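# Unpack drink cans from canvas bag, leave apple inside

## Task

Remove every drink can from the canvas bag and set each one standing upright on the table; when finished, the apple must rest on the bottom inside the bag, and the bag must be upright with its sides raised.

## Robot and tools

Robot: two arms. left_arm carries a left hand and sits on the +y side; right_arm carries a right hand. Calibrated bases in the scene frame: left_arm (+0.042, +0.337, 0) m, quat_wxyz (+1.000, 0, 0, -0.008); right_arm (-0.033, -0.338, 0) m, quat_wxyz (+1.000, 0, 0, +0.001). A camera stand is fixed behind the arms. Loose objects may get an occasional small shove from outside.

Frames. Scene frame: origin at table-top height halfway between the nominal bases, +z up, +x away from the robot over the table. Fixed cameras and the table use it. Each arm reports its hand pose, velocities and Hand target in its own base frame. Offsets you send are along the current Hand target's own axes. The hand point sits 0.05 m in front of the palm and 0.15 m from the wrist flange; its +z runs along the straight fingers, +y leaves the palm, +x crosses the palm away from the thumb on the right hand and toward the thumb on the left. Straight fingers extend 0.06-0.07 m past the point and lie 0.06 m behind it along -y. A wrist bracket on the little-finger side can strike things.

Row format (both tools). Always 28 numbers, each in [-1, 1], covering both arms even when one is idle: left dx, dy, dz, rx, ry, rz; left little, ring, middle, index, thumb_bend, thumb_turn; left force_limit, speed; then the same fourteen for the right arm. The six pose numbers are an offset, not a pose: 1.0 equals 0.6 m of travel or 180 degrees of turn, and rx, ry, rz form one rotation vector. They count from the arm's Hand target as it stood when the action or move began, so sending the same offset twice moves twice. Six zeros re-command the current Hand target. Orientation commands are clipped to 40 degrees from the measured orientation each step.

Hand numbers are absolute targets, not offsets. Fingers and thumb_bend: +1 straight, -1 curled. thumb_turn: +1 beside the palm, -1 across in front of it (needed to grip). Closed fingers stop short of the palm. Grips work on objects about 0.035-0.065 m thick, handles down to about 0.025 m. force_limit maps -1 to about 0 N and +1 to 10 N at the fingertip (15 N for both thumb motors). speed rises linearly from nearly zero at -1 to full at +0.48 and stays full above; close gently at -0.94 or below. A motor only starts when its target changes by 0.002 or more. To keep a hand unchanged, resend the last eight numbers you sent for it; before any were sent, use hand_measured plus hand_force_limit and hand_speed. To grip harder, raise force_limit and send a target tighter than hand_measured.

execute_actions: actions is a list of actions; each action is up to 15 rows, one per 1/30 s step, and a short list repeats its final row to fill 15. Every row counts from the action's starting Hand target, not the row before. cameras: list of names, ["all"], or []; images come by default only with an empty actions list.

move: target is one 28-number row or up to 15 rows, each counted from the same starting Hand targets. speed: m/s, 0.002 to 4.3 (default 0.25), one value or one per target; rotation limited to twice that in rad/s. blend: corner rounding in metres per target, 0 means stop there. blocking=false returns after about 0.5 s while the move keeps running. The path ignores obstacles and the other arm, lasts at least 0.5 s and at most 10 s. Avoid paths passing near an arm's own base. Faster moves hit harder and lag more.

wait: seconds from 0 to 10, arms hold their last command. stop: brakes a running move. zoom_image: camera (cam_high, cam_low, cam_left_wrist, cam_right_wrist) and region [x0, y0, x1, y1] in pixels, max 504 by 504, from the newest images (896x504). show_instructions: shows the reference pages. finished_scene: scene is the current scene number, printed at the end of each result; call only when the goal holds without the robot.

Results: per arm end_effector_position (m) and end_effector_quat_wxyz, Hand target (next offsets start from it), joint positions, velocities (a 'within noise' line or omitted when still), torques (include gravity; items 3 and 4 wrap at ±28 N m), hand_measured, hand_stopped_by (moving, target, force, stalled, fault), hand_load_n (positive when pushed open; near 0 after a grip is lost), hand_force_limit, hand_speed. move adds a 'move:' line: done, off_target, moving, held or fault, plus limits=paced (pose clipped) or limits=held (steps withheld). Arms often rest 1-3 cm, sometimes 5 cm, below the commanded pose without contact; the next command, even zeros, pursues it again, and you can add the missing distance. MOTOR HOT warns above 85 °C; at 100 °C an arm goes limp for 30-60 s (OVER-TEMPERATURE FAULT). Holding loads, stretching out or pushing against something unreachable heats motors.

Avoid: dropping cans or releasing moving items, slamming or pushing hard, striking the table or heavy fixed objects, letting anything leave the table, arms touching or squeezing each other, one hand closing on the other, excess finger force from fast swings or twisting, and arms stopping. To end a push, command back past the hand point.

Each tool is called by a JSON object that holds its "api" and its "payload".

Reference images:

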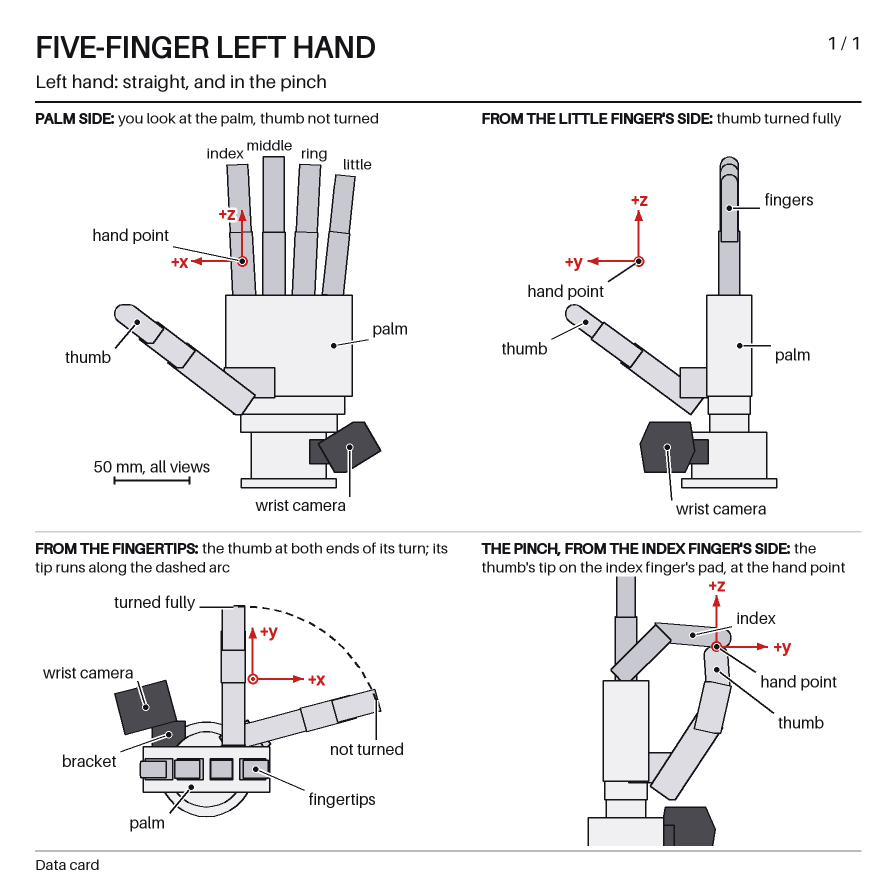

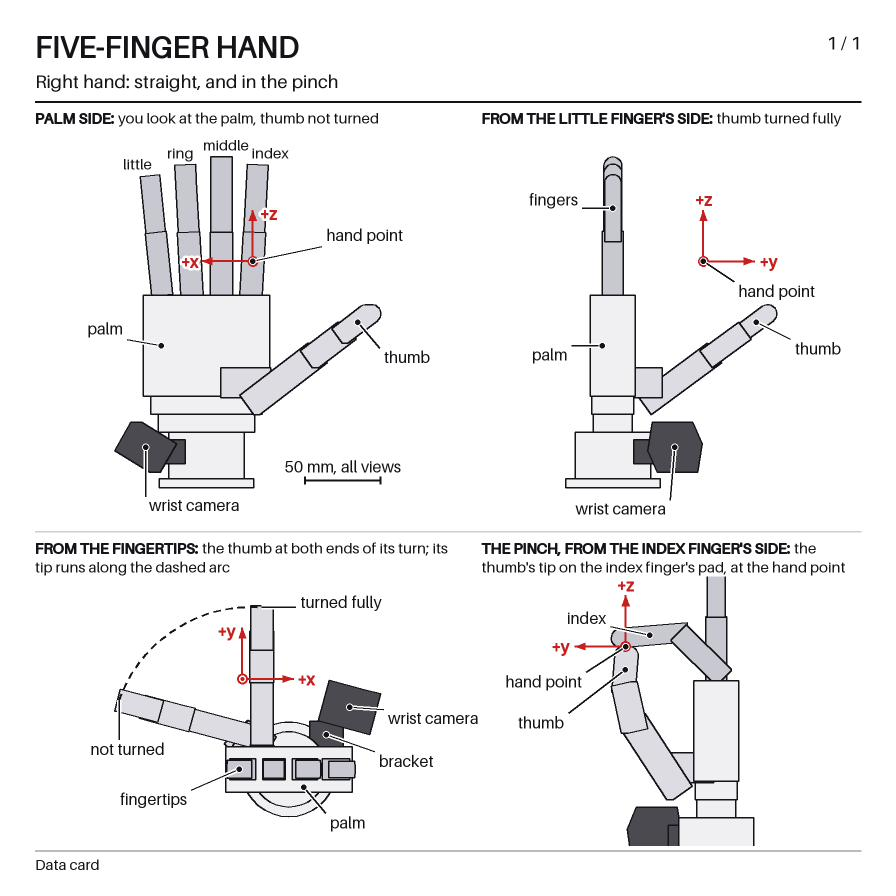

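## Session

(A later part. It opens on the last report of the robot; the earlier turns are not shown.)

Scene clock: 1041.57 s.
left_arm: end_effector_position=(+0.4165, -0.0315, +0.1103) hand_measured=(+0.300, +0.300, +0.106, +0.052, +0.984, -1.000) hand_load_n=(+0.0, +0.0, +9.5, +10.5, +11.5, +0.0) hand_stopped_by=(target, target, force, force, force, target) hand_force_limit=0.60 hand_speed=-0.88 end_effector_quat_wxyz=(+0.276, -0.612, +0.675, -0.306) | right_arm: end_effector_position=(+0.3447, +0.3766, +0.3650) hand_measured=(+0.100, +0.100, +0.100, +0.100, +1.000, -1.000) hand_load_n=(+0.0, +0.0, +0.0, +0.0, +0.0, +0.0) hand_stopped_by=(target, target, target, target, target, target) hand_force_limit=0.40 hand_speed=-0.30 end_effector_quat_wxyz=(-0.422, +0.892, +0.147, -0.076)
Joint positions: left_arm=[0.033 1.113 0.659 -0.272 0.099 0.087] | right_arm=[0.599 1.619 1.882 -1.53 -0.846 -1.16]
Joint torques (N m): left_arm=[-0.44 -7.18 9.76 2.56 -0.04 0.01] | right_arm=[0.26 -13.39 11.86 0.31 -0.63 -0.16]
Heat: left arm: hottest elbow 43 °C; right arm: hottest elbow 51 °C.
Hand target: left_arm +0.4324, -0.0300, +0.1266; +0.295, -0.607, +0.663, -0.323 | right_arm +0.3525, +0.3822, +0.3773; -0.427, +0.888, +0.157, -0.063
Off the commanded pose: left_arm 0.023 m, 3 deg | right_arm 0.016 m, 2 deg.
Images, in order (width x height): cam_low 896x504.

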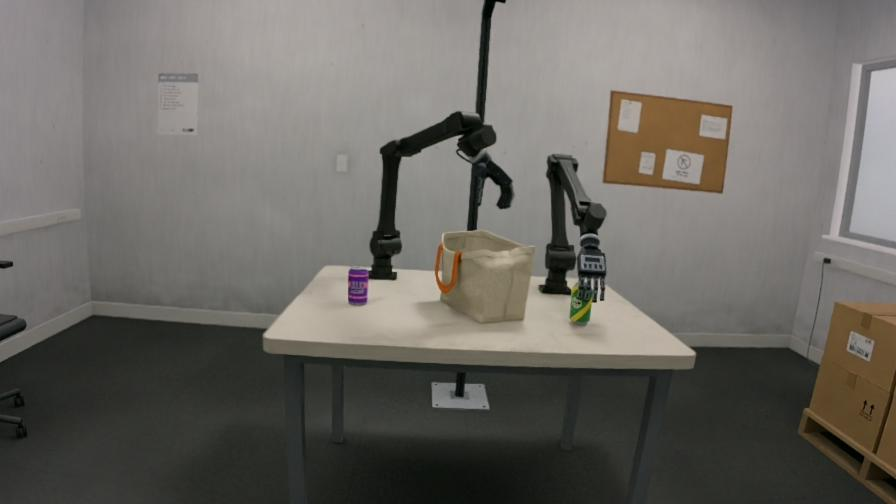

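{"api": "execute_actions", "payload": {"actions": [[[0,0.0079,0.0062,0,0,0,0.3,0.3,-0.32,-0.32,0.3,-1,0.6,-0.88,0,0,0,0,0,0,0.1,0.1,0.1,0.1,1,-1,0.4,-0.3]],[[0,0.0053,0.0041,0,0,0,0.3,0.3,-0.32,-0.32,0.3,-1,0.6,-0.88,0,0,0,0,0,0,0.1,0.1,0.1,0.1,1,-1,0.4,-0.3]]], "cameras": ["cam_low"]}}

{"api": "zoom_image", "payload": {"camera": "cam_low", "region": [540, 240, 640, 330]}}

Scene clock: 1052.50 s.
left_arm: end_effector_position=(+0.4177, -0.0315, +0.1029) hand_measured=(+0.300, +0.300, +0.106, +0.052, +0.984, -1.000) hand_load_n=(+0.0, +0.0, +9.5, +10.5, +11.5, +0.0) hand_stopped_by=(target, target, force, force, force, target) hand_force_limit=0.60 hand_speed=-0.88 end_effector_quat_wxyz=(+0.279, -0.611, +0.674, -0.308) | right_arm: end_effector_position=(+0.3447, +0.3766, +0.3650) hand_measured=(+0.100, +0.100, +0.100, +0.100, +1.000, -1.000) hand_load_n=(+0.0, +0.0, +0.0, +0.0, +0.0, +0.0) hand_stopped_by=(target, target, target, target, target, target) hand_force_limit=0.40 hand_speed=-0.30 end_effector_quat_wxyz=(-0.422, +0.892, +0.147, -0.076)
Joint positions: left_arm=[0.033 1.125 0.643 -0.237 0.099 0.087] | right_arm=[0.599 1.619 1.882 -1.53 -0.846 -1.16]
Joint torques (N m): left_arm=[-0.62 -7 9.48 2.47 -0.04 -0.01] | right_arm=[0.21 -13.33 11.85 0.29 -0.63 -0.16]
Heat: left arm: hottest elbow 42 °C; right arm: hottest elbow 52 °C.
Hand target: left_arm +0.4324, -0.0300, +0.1164; +0.295, -0.607, +0.663, -0.323 | right_arm +0.3525, +0.3822, +0.3773; -0.427, +0.888, +0.157, -0.063
Off the commanded pose: left_arm 0.020 m, 3 deg | right_arm 0.016 m, 2 deg.
Images, in order (width x height): cam_low 896x504.

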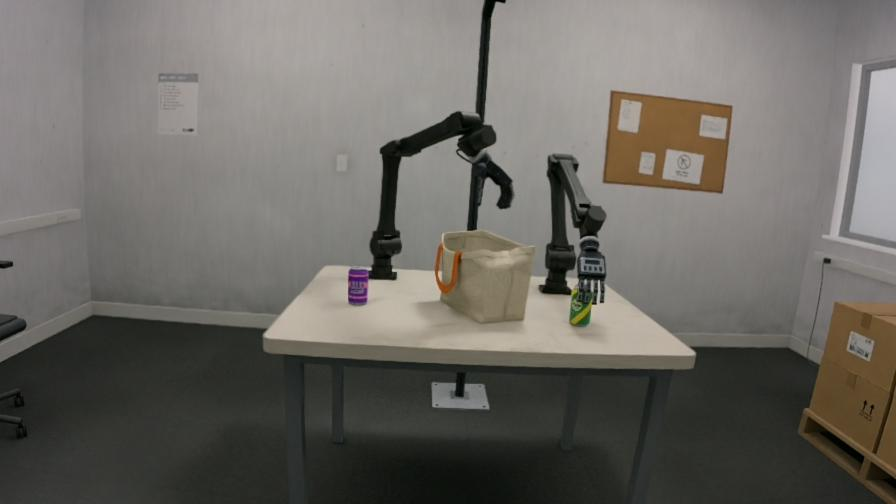

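Scaled by 5.040 from the camera's 896x504 image, which has a finer 1280x720 frame.

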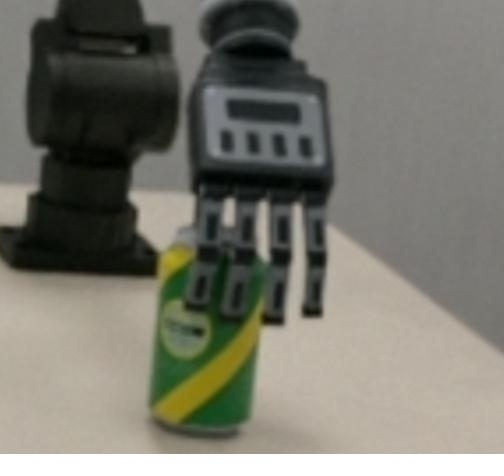

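{"api": "execute_actions", "payload": {"actions": [[[0,0.0053,0.0041,0,0,0,0.3,0.3,-0.32,-0.32,0.3,-1,0.6,-0.88,0,0,0,0,0,0,0.1,0.1,0.1,0.1,1,-1,0.4,-0.3]],[[0,0.0053,0.0041,0,0,0,0.3,0.3,-0.32,-0.32,0.3,-1,0.6,-0.88,0,0,0,0,0,0,0.1,0.1,0.1,0.1,1,-1,0.4,-0.3]]], "cameras": ["cam_low"]}}

{"api": "zoom_image", "payload": {"camera": "cam_low", "region": [540, 240, 640, 330]}}

Scene clock: 1061.57 s.
left_arm: end_effector_position=(+0.4217, -0.0315, +0.1021) hand_measured=(+0.300, +0.300, +0.106, +0.052, +0.984, -1.000) hand_load_n=(+0.0, +0.0, +9.0, +10.5, +12.0, -0.5) hand_stopped_by=(target, target, force, force, force, target) hand_force_limit=0.60 hand_speed=-0.88 end_effector_quat_wxyz=(+0.285, -0.608, +0.671, -0.314) | right_arm: end_effector_position=(+0.3447, +0.3766, +0.3650) hand_measured=(+0.100, +0.100, +0.100, +0.100, +1.000, -1.000) hand_load_n=(+0.0, +0.0, +0.0, +0.0, +0.0, +0.0) hand_stopped_by=(target, target, target, target, target, target) hand_force_limit=0.40 hand_speed=-0.30 end_effector_quat_wxyz=(-0.422, +0.892, +0.147, -0.076)
Joint positions: left_arm=[0.033 1.131 0.636 -0.204 0.099 0.084] | right_arm=[0.599 1.619 1.882 -1.53 -0.846 -1.16]
Joint torques (N m): left_arm=[-0.56 -6.42 8.92 2.37 -0.01 0.05] | right_arm=[0.26 -13.39 11.86 0.29 -0.63 -0.15]
Heat: left arm: hottest elbow 42 °C; right arm: hottest elbow 53 °C.
Hand target: left_arm +0.4323, -0.0301, +0.1084; +0.295, -0.607, +0.663, -0.323 | right_arm +0.3525, +0.3822, +0.3773; -0.427, +0.888, +0.157, -0.063
Off the commanded pose: left_arm 0.012 m, 2 deg | right_arm 0.016 m, 2 deg.
Images, in order (width x height): cam_low 896x504.

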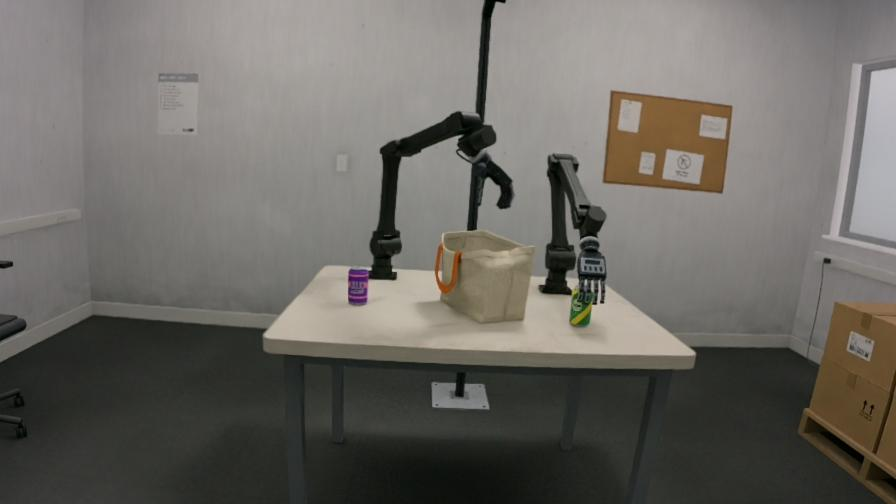

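Scaled by 5.040 from the camera's 896x504 image, which has a finer 1280x720 frame.

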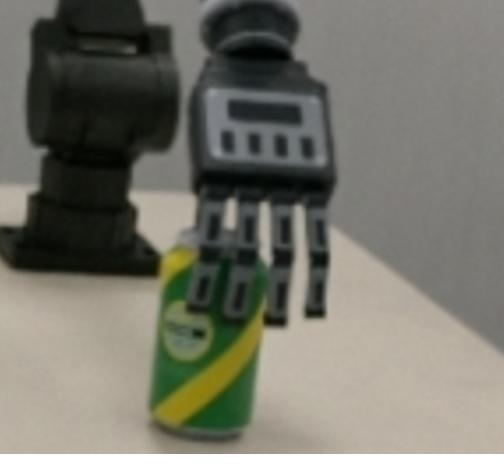

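{"api": "execute_actions", "payload": {"actions": [[[0,0,0,0,0,0,0.3,0.3,0.15,0.1,1,-1,0.4,-0.88,0,0,0,0,0,0,0.1,0.1,0.1,0.1,1,-1,0.4,-0.3]],[[0,0,0,0,0,0,0.3,0.3,0.17,0.13,1,-1,0.4,-0.85,0,0,0,0,0,0,0.1,0.1,0.1,0.1,1,-1,0.4,-0.3]],[[0,0,0,0,0,0,0.6,0.6,0.6,0.6,1,-1,0.4,-0.6,0,0,0,0,0,0,0.1,0.1,0.1,0.1,1,-1,0.4,-0.3]],[[0,0,0,0,0,0,1,1,1,1,1,-1,0.4,-0.3,0,0,0,0,0,0,0.1,0.1,0.1,0.1,1,-1,0.4,-0.3]],[[0,0,0,0,0,0,1,1,1,1,1,-1,0.4,-0.3,0,0,0,0,0,0,0.1,0.1,0.1,0.1,1,-1,0.4,-0.3]]], "cameras": ["cam_left_wrist","cam_low","cam_right_wrist"]}}

{"api": "zoom_image", "payload": {"camera": "cam_low", "region": [540, 240, 640, 330]}}

Scene clock: 1076.27 s.
left_arm: end_effector_position=(+0.4232, -0.0316, +0.1032) hand_measured=(+1.000, +1.000, +1.000, +1.000, +1.000, -1.000) hand_load_n=(+0.0, -0.5, +0.0, +0.0, +0.5, +0.0) hand_stopped_by=(target, target, target, target, target, target) hand_force_limit=0.40 hand_speed=-0.30 end_effector_quat_wxyz=(+0.287, -0.608, +0.670, -0.316) | right_arm: end_effector_position=(+0.3447, +0.3766, +0.3650) hand_measured=(+0.100, +0.100, +0.100, +0.100, +1.000, -1.000) hand_load_n=(+0.0, +0.0, +0.0, +0.0, +0.0, +0.0) hand_stopped_by=(target, target, target, target, target, target) hand_force_limit=0.40 hand_speed=-0.30 end_effector_quat_wxyz=(-0.422, +0.892, +0.147, -0.076)
Joint positions: left_arm=[0.033 1.131 0.636 -0.197 0.099 0.083] | right_arm=[0.599 1.619 1.882 -1.53 -0.846 -1.16]
Joint torques (N m): left_arm=[-0.85 -6.36 8.91 2.22 -0.04 0.06] | right_arm=[0.26 -13.39 11.86 0.31 -0.63 -0.15]
Heat: left arm: hottest elbow 42 °C; right arm: hottest elbow 54 °C.
Hand target: left_arm +0.4323, -0.0301, +0.1084; +0.295, -0.607, +0.663, -0.323 | right_arm +0.3525, +0.3822, +0.3773; -0.427, +0.888, +0.157, -0.063
Off the commanded pose: left_arm 0.011 m, 1 deg | right_arm 0.016 m, 2 deg.
Images, in order (width x height): cam_low 896x504, cam_left_wrist 896x504, cam_right_wrist 896x504.

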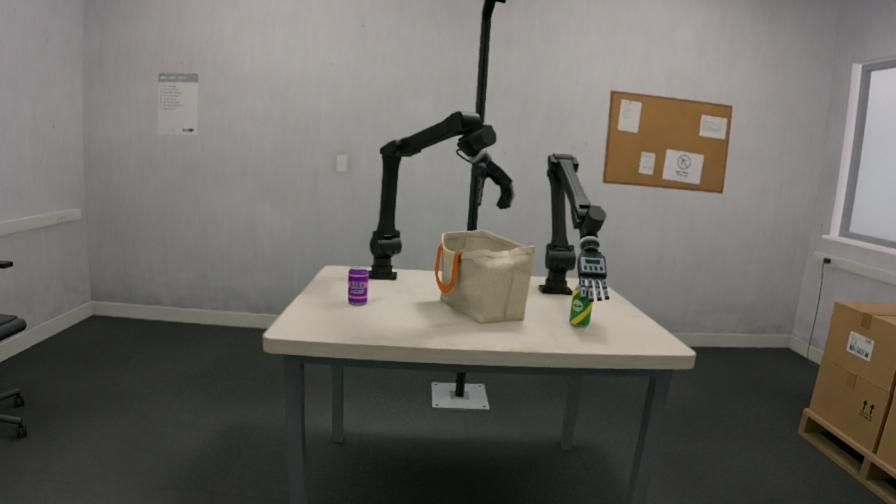

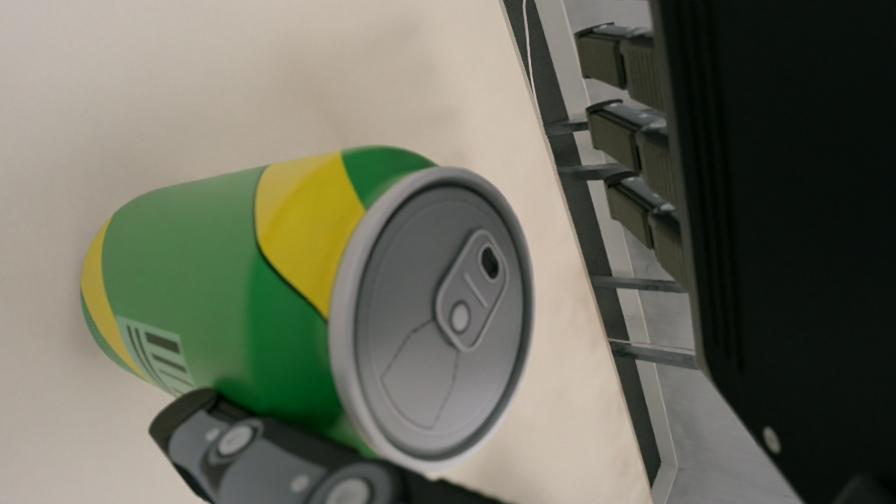

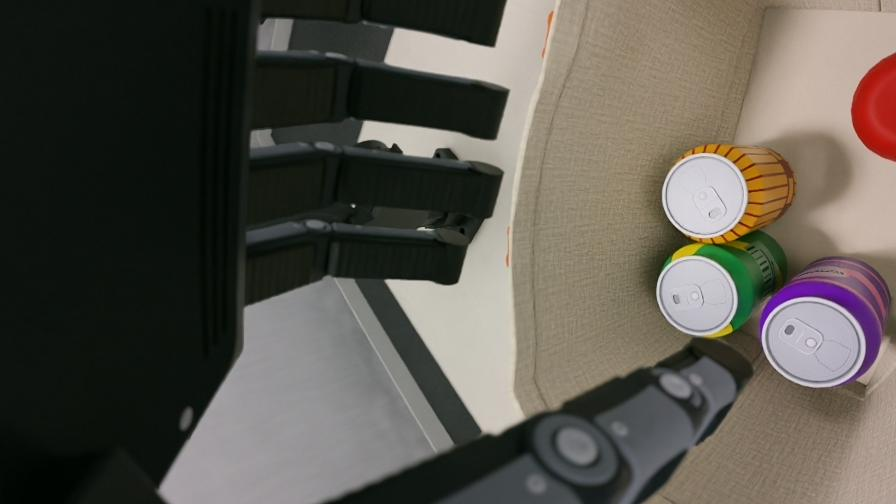

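Scaled by 5.040 from the camera's 896x504 image, which has a finer 1280x720 frame.

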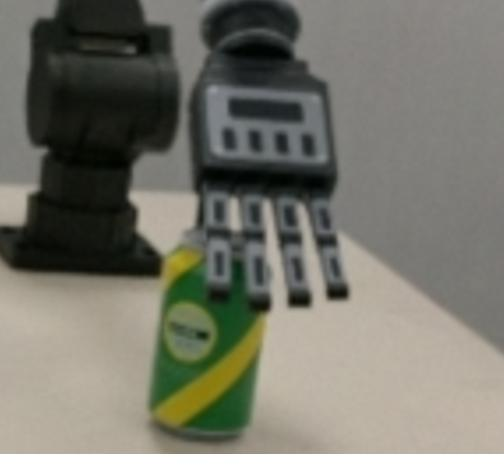

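{"api": "move", "payload": {"target": [0,-0.3,-0.235,0,0,0,1,1,1,1,1,-1,0.4,-0.3,-0.0094,0.204,0.1639,0,0,0,0.1,0.1,0.1,0.1,1,-1,0.4,-0.3], "speed": 0.14, "cameras": ["cam_low","cam_right_wrist"]}}

{"api": "zoom_image", "payload": {"camera": "cam_low", "region": [380, 180, 640, 340]}}

Scene clock: 1107.83 s.
left_arm: end_effector_position=(+0.4237, -0.0316, +0.3112) hand_measured=(+1.000, +1.000, +1.000, +1.000, +1.000, -1.000) hand_load_n=(+0.0, -0.5, -0.5, +0.0, +0.0, +0.0) hand_stopped_by=(target, target, target, target, target, target) hand_force_limit=0.40 hand_speed=-0.30 end_effector_quat_wxyz=(+0.282, -0.610, +0.671, -0.312) | right_arm: end_effector_position=(+0.3515, +0.3811, +0.2243) hand_measured=(+0.100, +0.100, +0.100, +0.100, +1.000, -1.000) hand_load_n=(+0.0, +0.0, +0.0, +0.0, +0.0, +0.0) hand_stopped_by=(target, target, target, target, target, target) hand_force_limit=0.40 hand_speed=-0.30 end_effector_quat_wxyz=(-0.426, +0.889, +0.153, -0.065)
Joint positions: left_arm=[0.033 1.022 1.131 -0.817 0.099 0.082] | right_arm=[0.599 1.597 1.483 -1.13 -0.846 -1.164]
Joint torques (N m): left_arm=[-0.15 -6.89 13.44 1.07 0 0.08] | right_arm=[0.32 -14.97 6.98 1.18 -0.62 -0.12]
Heat: left arm: hottest elbow 42 °C; right arm: hottest elbow 54 °C.
Hand target: left_arm +0.4323, -0.0297, +0.3372; +0.295, -0.607, +0.663, -0.324 | right_arm +0.3503, +0.3811, +0.2200; -0.427, +0.888, +0.157, -0.064
Off the commanded pose: left_arm 0.027 m, 2 deg | right_arm 0.004 m, 1 deg.
move: off_target (left_arm)
Images, in order (width x height): cam_low 896x504, cam_right_wrist 896x504.

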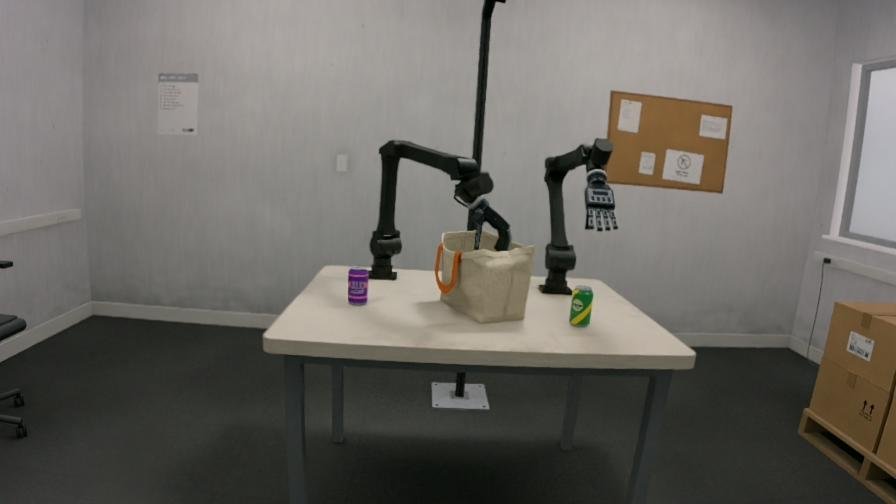

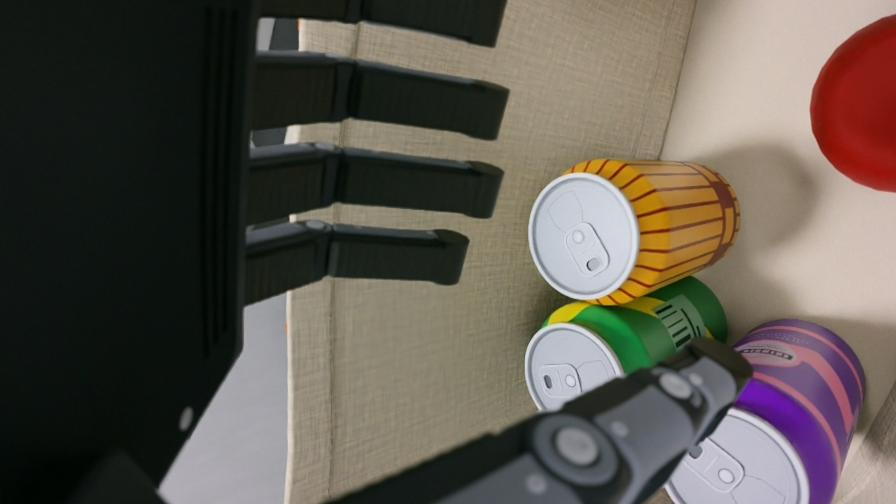

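Scaled by 1.938 from the camera's 896x504 image, which has a finer 1280x720 frame.

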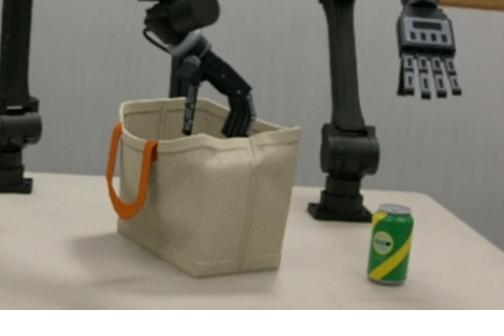

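{"api": "move", "payload": {"target": [[0,0,0,0,0,0,1,1,1,1,1,-1,0.4,-0.3,-0.0239,-0.0195,0.025,0,0,0,0.1,0.1,0.1,0.1,1,-1,0.4,-0.3],[0,0,0,0,0,0,1,1,1,1,1,-1,0.4,-0.3,-0.0239,0.0396,0.0712,0,0,0,0.1,0.1,0.1,0.1,1,-1,0.4,-0.3]], "speed": 0.12, "cameras": ["cam_low","cam_right_wrist"]}}

Scene clock: 1151.07 s.
left_arm: end_effector_position=(+0.4237, -0.0316, +0.3112) hand_measured=(+1.000, +1.000, +1.000, +1.000, +1.000, -1.000) hand_load_n=(-0.5, -0.5, +0.0, +0.0, +0.0, +0.0) hand_stopped_by=(target, target, target, target, target, target) hand_force_limit=0.40 hand_speed=-0.30 end_effector_quat_wxyz=(+0.282, -0.610, +0.671, -0.312) | right_arm: end_effector_position=(+0.3328, +0.3936, +0.1868) hand_measured=(+0.100, +0.100, +0.100, +0.100, +1.000, -1.000) hand_load_n=(+0.0, +0.0, +0.0, +0.0, +0.0, +0.0) hand_stopped_by=(target, target, target, target, target, target) hand_force_limit=0.40 hand_speed=-0.30 end_effector_quat_wxyz=(-0.431, +0.886, +0.163, -0.056)
Joint positions: left_arm=[0.033 1.022 1.131 -0.817 0.099 0.082] | right_arm=[0.642 1.574 1.351 -0.96 -0.833 -1.12]
Joint torques (N m): left_arm=[-0.56 -5.95 13.38 1.02 0.01 0.06] | right_arm=[0.38 -12.75 6.98 1.26 -0.52 0.07]
Heat: left arm: hottest elbow 43 °C; right arm: hottest elbow 46 °C.
Hand target: left_arm +0.4323, -0.0297, +0.3372; +0.295, -0.607, +0.663, -0.324 | right_arm +0.3314, +0.3941, +0.1746; -0.427, +0.888, +0.157, -0.064
Off the commanded pose: left_arm 0.027 m, 2 deg | right_arm 0.012 m, 1 deg.
move: off_target (left_arm, right_arm)
Images, in order (width x height): cam_low 896x504, cam_right_wrist 896x504.

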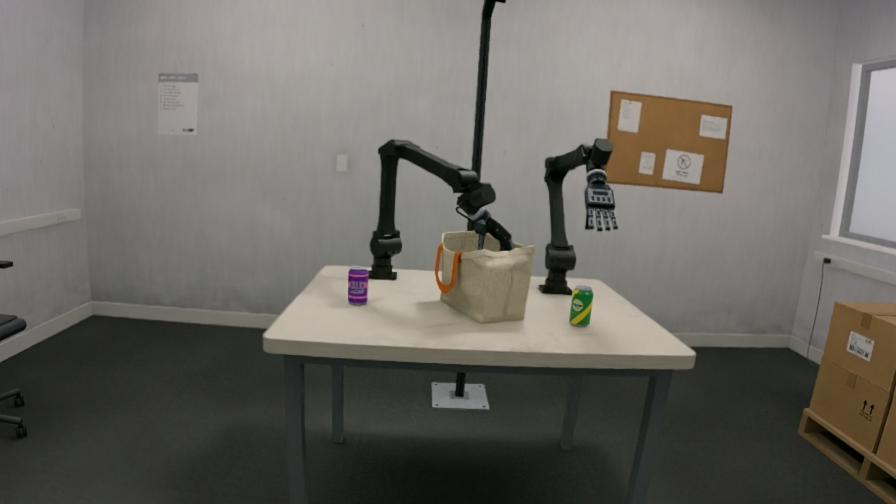

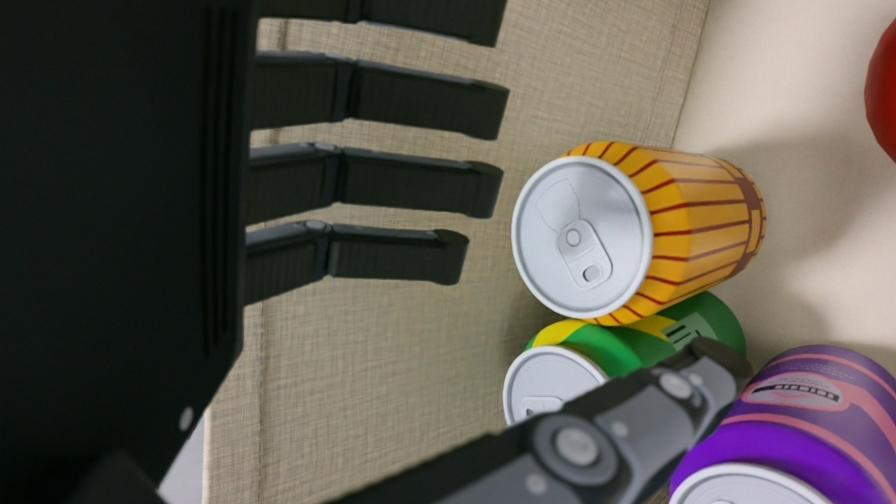

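{"api": "move", "payload": {"target": [[0,0,0,0,0,0,1,1,1,1,1,-1,0.4,-0.3,-0.0025,-0.0216,0.0276,0,0,0,0.1,0.1,0.1,0.1,1,-1,0.4,-0.3],[0,0,0,0,0,0,1,1,1,1,1,-1,0.4,-0.3,-0.0025,-0.0216,0.0276,0,0,0,0.3,0.3,0.3,0.3,1,-1,0.4,-0.3],[0,0,0,0,0,0,1,1,1,1,1,-1,0.4,-0.3,-0.0025,0.0375,0.0738,0,0,0,0.3,0.3,0.3,0.3,1,-1,0.4,-0.3]], "speed": 0.1, "cameras": ["cam_low","cam_right_wrist"]}}

Scene clock: 1167.53 s.
left_arm: end_effector_position=(+0.4237, -0.0316, +0.3112) hand_measured=(+1.000, +1.000, +1.000, +1.000, +1.000, -1.000) hand_load_n=(-0.5, +0.0, +0.0, +0.0, +0.0, +0.0) hand_stopped_by=(target, target, target, target, target, target) hand_force_limit=0.40 hand_speed=-0.30 end_effector_quat_wxyz=(+0.282, -0.610, +0.671, -0.312) | right_arm: end_effector_position=(+0.3259, +0.4125, +0.1385) hand_measured=(+0.300, +0.300, +0.300, +0.300, +1.000, -1.000) hand_load_n=(+0.0, +0.0, +0.0, +0.0, +0.0, +0.0) hand_stopped_by=(target, target, target, target, target, target) hand_force_limit=0.40 hand_speed=-0.30 end_effector_quat_wxyz=(-0.429, +0.887, +0.161, -0.059)
Joint positions: left_arm=[0.033 1.022 1.131 -0.817 0.099 0.082] | right_arm=[0.681 1.623 1.276 -0.804 -0.818 -1.065]
Joint torques (N m): left_arm=[-0.67 -6.12 13.5 1.09 -0.02 0.07] | right_arm=[0.44 -13.74 6.99 1.32 -0.53 0.05]
Heat: left arm: hottest elbow 43 °C; right arm: hottest elbow 44 °C.
Hand target: left_arm +0.4323, -0.0297, +0.3372; +0.295, -0.607, +0.663, -0.324 | right_arm +0.3241, +0.4130, +0.1293; -0.427, +0.888, +0.157, -0.064
Off the commanded pose: left_arm 0.027 m, 2 deg | right_arm 0.009 m, 1 deg.
move: off_target (left_arm); target 2's new numbers were sent with right_arm's hand 0.012 m and 1 deg from that target
Images, in order (width x height): cam_low 896x504, cam_right_wrist 896x504.

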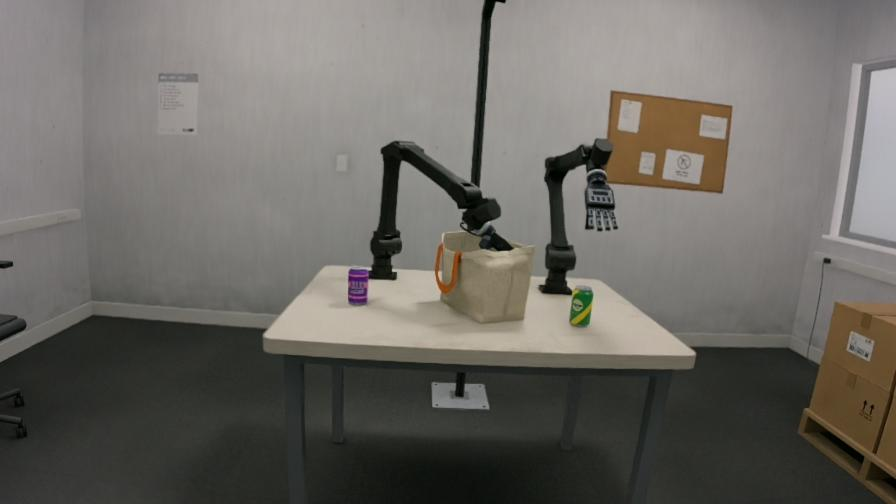

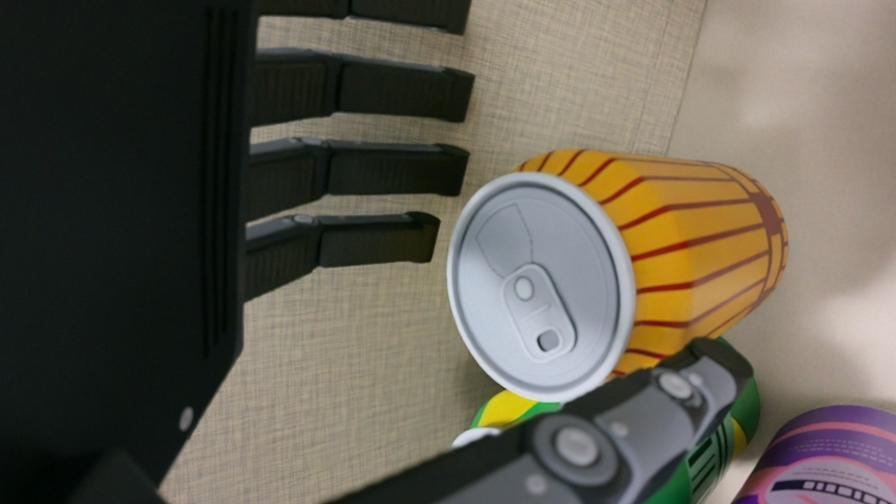

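{"api": "move", "payload": {"target": [0,0,0,0,0,0,1,1,1,1,1,-1,0.4,-0.3,0,0.0591,0.0462,0,0,0,0.3,0.3,0.3,0.3,1,-1,0.4,-0.3], "speed": 0.1, "cameras": ["cam_right_wrist"]}}

Scene clock: 1175.30 s.
left_arm: end_effector_position=(+0.4237, -0.0316, +0.3112) hand_measured=(+1.000, +1.000, +1.000, +1.000, +1.000, -1.000) hand_load_n=(+0.0, +0.0, +0.0, +0.0, +0.0, +0.0) hand_stopped_by=(target, target, target, target, target, target) hand_force_limit=0.40 hand_speed=-0.30 end_effector_quat_wxyz=(+0.282, -0.610, +0.671, -0.312) | right_arm: end_effector_position=(+0.3268, +0.4132, +0.0934) hand_measured=(+0.300, +0.300, +0.300, +0.300, +1.000, -1.000) hand_load_n=(+0.0, +0.0, +0.0, -0.5, +0.0, +0.0) hand_stopped_by=(target, target, target, target, target, target) hand_force_limit=0.40 hand_speed=-0.30 end_effector_quat_wxyz=(-0.429, +0.887, +0.160, -0.060)
Joint positions: left_arm=[0.033 1.022 1.131 -0.817 0.099 0.082] | right_arm=[0.681 1.673 1.212 -0.692 -0.818 -1.065]
Joint torques (N m): left_arm=[-0.44 -6.3 13.37 1.01 0 0.06] | right_arm=[0.21 -14.04 6.65 1.35 -0.55 0.02]
Heat: left arm: hottest elbow 44 °C; right arm: hottest elbow 44 °C.
Hand target: left_arm +0.4323, -0.0297, +0.3372; +0.295, -0.607, +0.663, -0.324 | right_arm +0.3253, +0.4127, +0.0842; -0.427, +0.888, +0.157, -0.064
Off the commanded pose: left_arm 0.027 m, 2 deg | right_arm 0.009 m, 1 deg.
move: off_target (left_arm)
Images, in order (width x height): cam_right_wrist 896x504.

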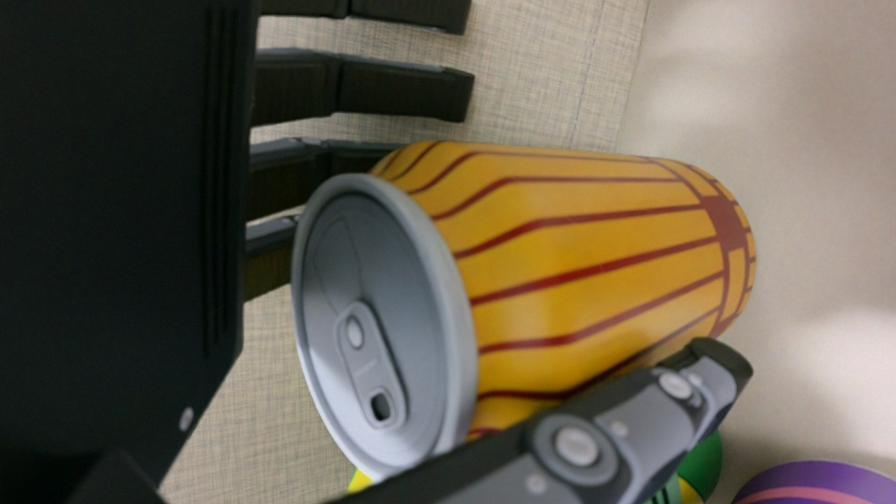

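{"api": "move", "payload": {"target": [0,0,0,0,0,0,1,1,1,1,1,-1,0.4,-0.3,0.0206,-0.042,-0.0167,0,0,0,0.3,0.3,0.4,0.4,1,-1,0.2,-0.3], "speed": 0.1, "cameras": ["cam_right_wrist"]}}

Scene clock: 1191.40 s.
left_arm: end_effector_position=(+0.4237, -0.0316, +0.3112) hand_measured=(+1.000, +1.000, +1.000, +1.000, +1.000, -1.000) hand_load_n=(+0.0, +0.0, +0.0, +0.0, +0.0, +0.0) hand_stopped_by=(target, target, target, target, target, target) hand_force_limit=0.40 hand_speed=-0.30 end_effector_quat_wxyz=(+0.282, -0.610, +0.671, -0.312) | right_arm: end_effector_position=(+0.3236, +0.4104, +0.0972) hand_measured=(+0.300, +0.300, +0.400, +0.400, +1.000, -1.000) hand_load_n=(+0.0, -0.5, +0.0, -0.5, +0.0, +0.0) hand_stopped_by=(target, target, target, target, target, target) hand_force_limit=0.20 hand_speed=-0.30 end_effector_quat_wxyz=(-0.422, +0.891, +0.153, -0.071)
Joint positions: left_arm=[0.033 1.022 1.131 -0.817 0.099 0.082] | right_arm=[0.681 1.673 1.227 -0.734 -0.815 -1.06]
Joint torques (N m): left_arm=[-0.44 -6.12 13.39 1.07 -0.01 0.08] | right_arm=[0.91 -14.04 11.28 0.39 -0.54 0.09]
Heat: left arm: hottest elbow 44 °C; right arm: hottest elbow 42 °C.
Hand target: left_arm +0.4323, -0.0297, +0.3372; +0.295, -0.607, +0.663, -0.324 | right_arm +0.3338, +0.4242, +0.1102; -0.427, +0.888, +0.157, -0.064
Off the commanded pose: left_arm 0.027 m, 2 deg | right_arm 0.022 m, 1 deg.
move: off_target (left_arm, right_arm)
Images, in order (width x height): cam_right_wrist 896x504.

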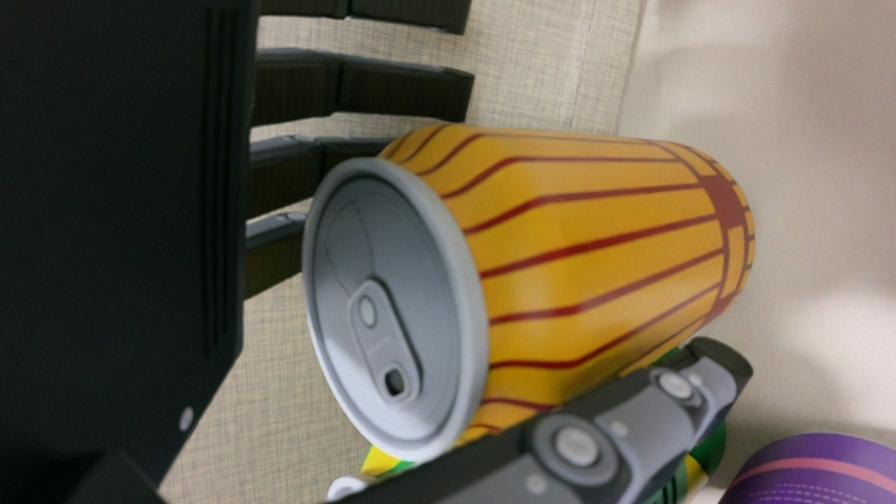

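{"api": "execute_actions", "payload": {"actions": [[[0,0,0,0,0,0,1,1,1,1,1,-1,0.4,-0.3,0,0,0,0,0,0,0.3,0.3,-0.2,-0.2,1,-1,0.2,-0.75]],[[0,0,0,0,0,0,1,1,1,1,1,-1,0.4,-0.3,0,0,0,0,0,0,0.3,0.3,-0.2,-0.2,1,-1,0.2,-0.75]],[[0,0,0,0,0,0,1,1,1,1,1,-1,0.4,-0.3,0,0,0,0,0,0,0.3,0.3,-0.21,-0.21,1,-1,0.2,-0.88]],[[0,0,0,0,0,0,1,1,1,1,1,-1,0.4,-0.3,0,0,0,0,0,0,0.3,0.3,-0.22,-0.22,1,-1,0.2,-0.88]],[[0,0,0,0,0,0,1,1,1,1,1,-1,0.4,-0.3,0,0,0,0,0,0,0.3,0.3,-0.22,-0.22,1,-1,0.2,-0.88]],[[0,0,0,0,0,0,1,1,1,1,1,-1,0.4,-0.3,0,0,0,0,0,0,0.3,0.3,-0.23,-0.23,0.4,-1,0.5,-0.88]],[[0,0,0,0,0,0,1,1,1,1,1,-1,0.4,-0.3,0,0,0,0,0,0,0.3,0.3,-0.24,-0.24,0.39,-1,0.5,-0.88]],[[0,0,0,0,0,0,1,1,1,1,1,-1,0.4,-0.3,0,0,0,0,0,0,0.3,0.3,-0.25,-0.25,0.38,-1,0.5,-0.88]]], "cameras": ["cam_right_wrist"]}}

Scene clock: 1212.80 s.
left_arm: end_effector_position=(+0.4237, -0.0316, +0.3112) hand_measured=(+1.000, +1.000, +1.000, +1.000, +1.000, -1.000) hand_load_n=(-0.5, +0.0, +0.0, +0.0, +0.0, +0.0) hand_stopped_by=(target, target, target, target, target, target) hand_force_limit=0.40 hand_speed=-0.30 end_effector_quat_wxyz=(+0.282, -0.610, +0.671, -0.312) | right_arm: end_effector_position=(+0.3235, +0.4114, +0.0980) hand_measured=(+0.300, +0.300, +0.122, +0.082, +0.986, -1.000) hand_load_n=(+0.0, +0.0, +12.0, +10.0, +12.5, +0.0) hand_stopped_by=(target, target, force, force, force, target) hand_force_limit=0.50 hand_speed=-0.88 end_effector_quat_wxyz=(-0.422, +0.890, +0.154, -0.071)
Joint positions: left_arm=[0.033 1.022 1.131 -0.817 0.099 0.082] | right_arm=[0.682 1.673 1.229 -0.734 -0.816 -1.059]
Joint torques (N m): left_arm=[-0.15 -6.24 13.46 1.06 0 0.07] | right_arm=[0.73 -14.04 11.18 0.4 -0.53 0.09]
Heat: left arm: hottest elbow 45 °C; right arm: hottest elbow 44 °C.
Hand target: left_arm +0.4323, -0.0297, +0.3372; +0.295, -0.607, +0.663, -0.324 | right_arm +0.3338, +0.4242, +0.1103; -0.427, +0.888, +0.157, -0.064
Off the commanded pose: left_arm 0.027 m, 2 deg | right_arm 0.021 m, 1 deg.
Images, in order (width x height): cam_right_wrist 896x504.

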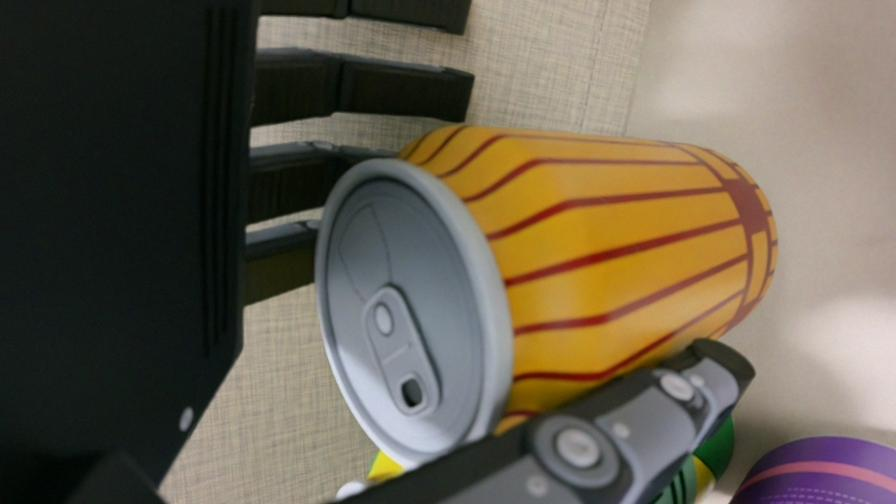

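{"api": "execute_actions", "payload": {"actions": [[[0,0,0,0,0,0,1,1,1,1,1,-1,0.4,-0.3,0,-0.0105,-0.0082,0,0,0,0.3,0.3,-0.26,-0.26,0.36,-1,0.6,-0.88]],[[0,0,0,0,0,0,1,1,1,1,1,-1,0.4,-0.3,0,-0.0105,-0.0082,0,0,0,0.3,0.3,-0.27,-0.27,0.35,-1,0.6,-0.88]],[[0,0,0,0,0,0,1,1,1,1,1,-1,0.4,-0.3,0,-0.0105,-0.0082,0,0,0,0.3,0.3,-0.28,-0.28,0.34,-1,0.6,-0.88]],[[0,0,0,0,0,0,1,1,1,1,1,-1,0.4,-0.3,0,-0.0105,-0.0082,0,0,0,0.3,0.3,-0.29,-0.29,0.33,-1,0.6,-0.88]],[[0,0,0,0,0,0,1,1,1,1,1,-1,0.4,-0.3,0,-0.0105,-0.0082,0,0,0,0.3,0.3,-0.30,-0.30,0.32,-1,0.6,-0.88]],[[0,0,0,0,0,0,1,1,1,1,1,-1,0.4,-0.3,0,-0.0105,-0.0082,0,0,0,0.3,0.3,-0.31,-0.31,0.31,-1,0.6,-0.88]],[[0,0,0,0,0,0,1,1,1,1,1,-1,0.4,-0.3,0,-0.0105,-0.0082,0,0,0,0.3,0.3,-0.32,-0.32,0.3,-1,0.6,-0.88]]], "cameras": ["cam_right_wrist"]}}

Scene clock: 1229.27 s.
left_arm: end_effector_position=(+0.4237, -0.0316, +0.3112) hand_measured=(+1.000, +1.000, +1.000, +1.000, +1.000, -1.000) hand_load_n=(-0.5, +0.0, +0.0, +0.0, +0.0, +0.0) hand_stopped_by=(target, target, target, target, target, target) hand_force_limit=0.40 hand_speed=-0.30 end_effector_quat_wxyz=(+0.282, -0.610, +0.671, -0.312) | right_arm: end_effector_position=(+0.3179, +0.4050, +0.1235) hand_measured=(+0.300, +0.300, +0.098, +0.048, +0.980, -1.000) hand_load_n=(+0.0, +0.0, +10.0, +11.5, +15.0, -0.5) hand_stopped_by=(target, target, force, force, force, target) hand_force_limit=0.60 hand_speed=-0.88 end_effector_quat_wxyz=(-0.405, +0.898, +0.142, -0.093)
Joint positions: left_arm=[0.033 1.022 1.131 -0.817 0.099 0.082] | right_arm=[0.682 1.659 1.291 -0.874 -0.807 -1.059]
Joint torques (N m): left_arm=[-0.21 -6.01 13.37 1.06 0 0.07] | right_arm=[0.91 -17.73 12.98 0.34 -0.85 0.1]
Heat: left arm: hottest elbow 46 °C; right arm: hottest elbow 45 °C.
Hand target: left_arm +0.4323, -0.0297, +0.3372; +0.295, -0.607, +0.663, -0.324 | right_arm +0.3325, +0.4246, +0.1663; -0.427, +0.888, +0.157, -0.064
Off the commanded pose: left_arm 0.027 m, 2 deg | right_arm 0.049 m, 5 deg.
Images, in order (width x height): cam_right_wrist 896x504.

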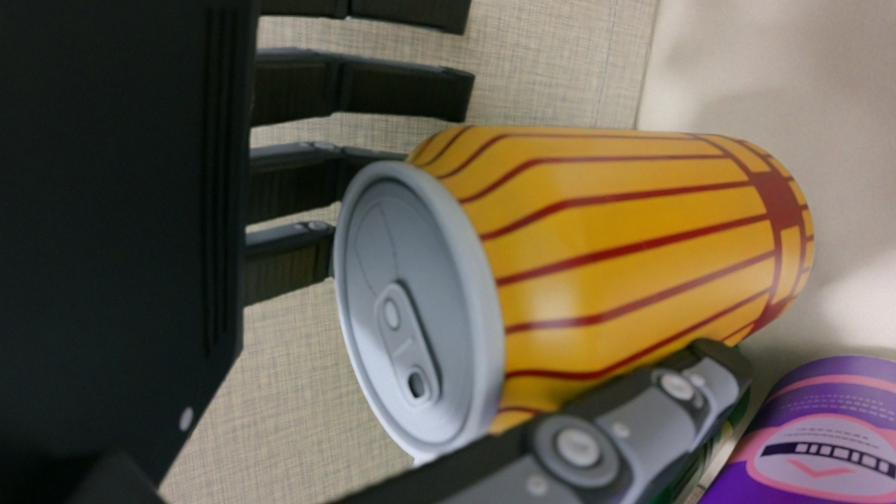

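{"api": "move", "payload": {"target": [[0,0,0,0,0,0,0.1,0.1,0.1,0.1,1,-1,0.4,-0.3,0,-0.3283,-0.2567,0,0,0,0.3,0.3,-0.32,-0.32,0.3,-1,0.6,-0.88],[0.593,0.1475,-0.2697,0,0.3459,0.2704,0.1,0.1,0.1,0.1,1,-1,0.4,-0.3,0.0033,0.1692,-0.8931,0,0.2364,0.1848,0.3,0.3,-0.32,-0.32,0.3,-1,0.6,-0.88]], "speed": [0.11,0.18], "cameras": ["cam_low","cam_left_wrist","cam_high"]}}

Scene clock: 1275.67 s.
left_arm: end_effector_position=(+0.2152, -0.3599, +0.3479) hand_measured=(+0.100, +0.100, +0.100, +0.100, +1.000, -1.000) hand_load_n=(+0.0, +0.0, +0.0, +0.0, +0.0, +0.0) hand_stopped_by=(target, target, target, target, target, target) hand_force_limit=0.40 hand_speed=-0.30 end_effector_quat_wxyz=(+0.014, -0.058, +0.902, -0.428) | right_arm: end_effector_position=(+0.4833, -0.0293, +0.3915) hand_measured=(+0.300, +0.300, +0.098, +0.048, +0.980, -1.000) hand_load_n=(+0.0, -0.5, +10.0, +11.0, +15.0, +0.0) hand_stopped_by=(target, target, force, force, force, target) hand_force_limit=0.60 hand_speed=-0.88 end_effector_quat_wxyz=(-0.414, +0.861, -0.274, +0.113)
Joint positions: left_arm=[-0.8 1.109 1.294 -0.994 0.504 0.438] | right_arm=[-0.306 1.562 1.883 -1.577 -0.844 -1.119]
Joint torques (N m): left_arm=[-1.38 -6.18 13.19 0.85 0.34 0.22] | right_arm=[0.03 -14.1 13.34 0.36 -0.98 0.06]
Heat: left arm: hottest elbow 47 °C; right arm: hottest elbow 51 °C.
Hand target: left_arm +0.2198, -0.3682, +0.3676; +0.022, -0.047, +0.897, -0.438 | right_arm +0.4894, -0.0298, +0.4236; -0.419, +0.858, -0.261, +0.141
Off the commanded pose: left_arm 0.022 m, 2 deg | right_arm 0.033 m, 4 deg.
move: off_target (left_arm, right_arm)
Images, in order (width x height): cam_high 896x504, cam_low 896x504, cam_left_wrist 896x504.

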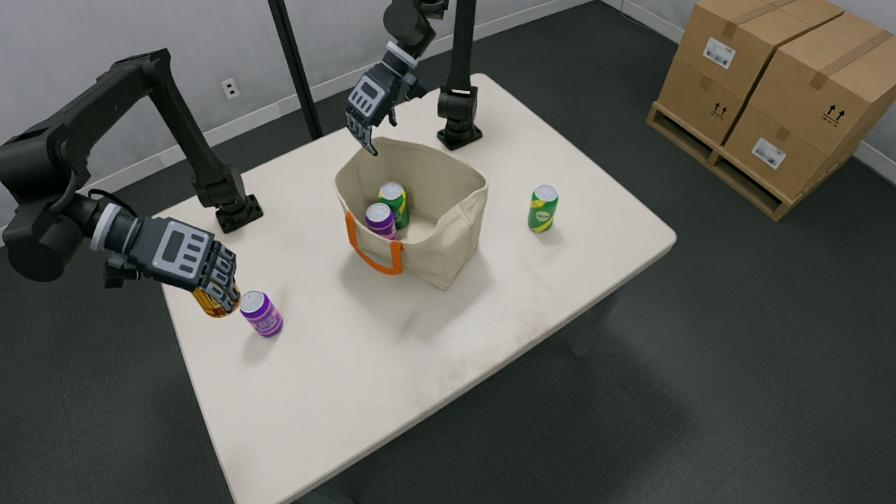

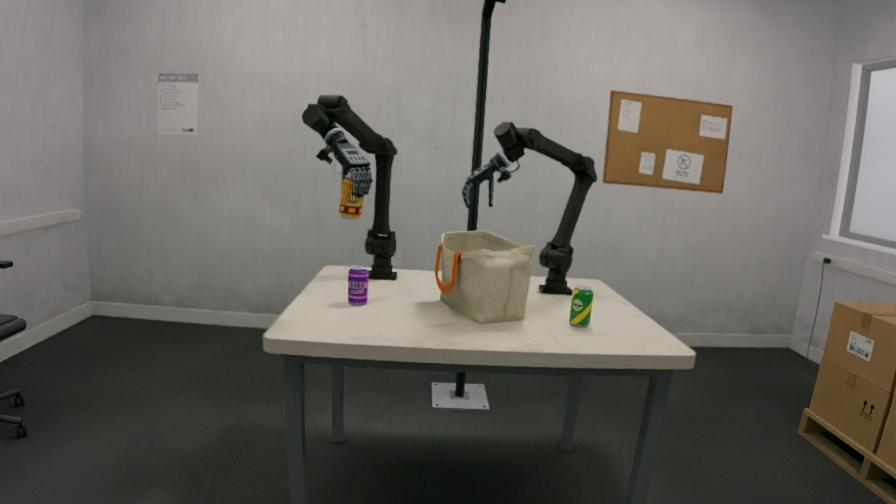

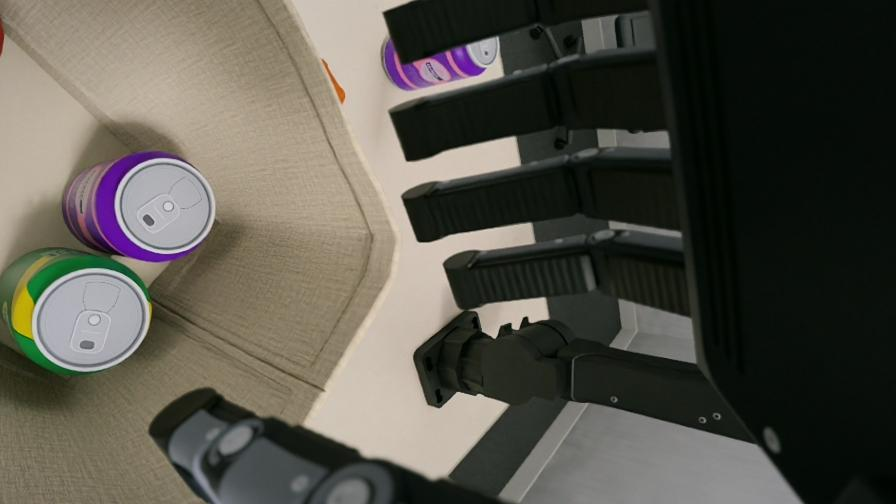

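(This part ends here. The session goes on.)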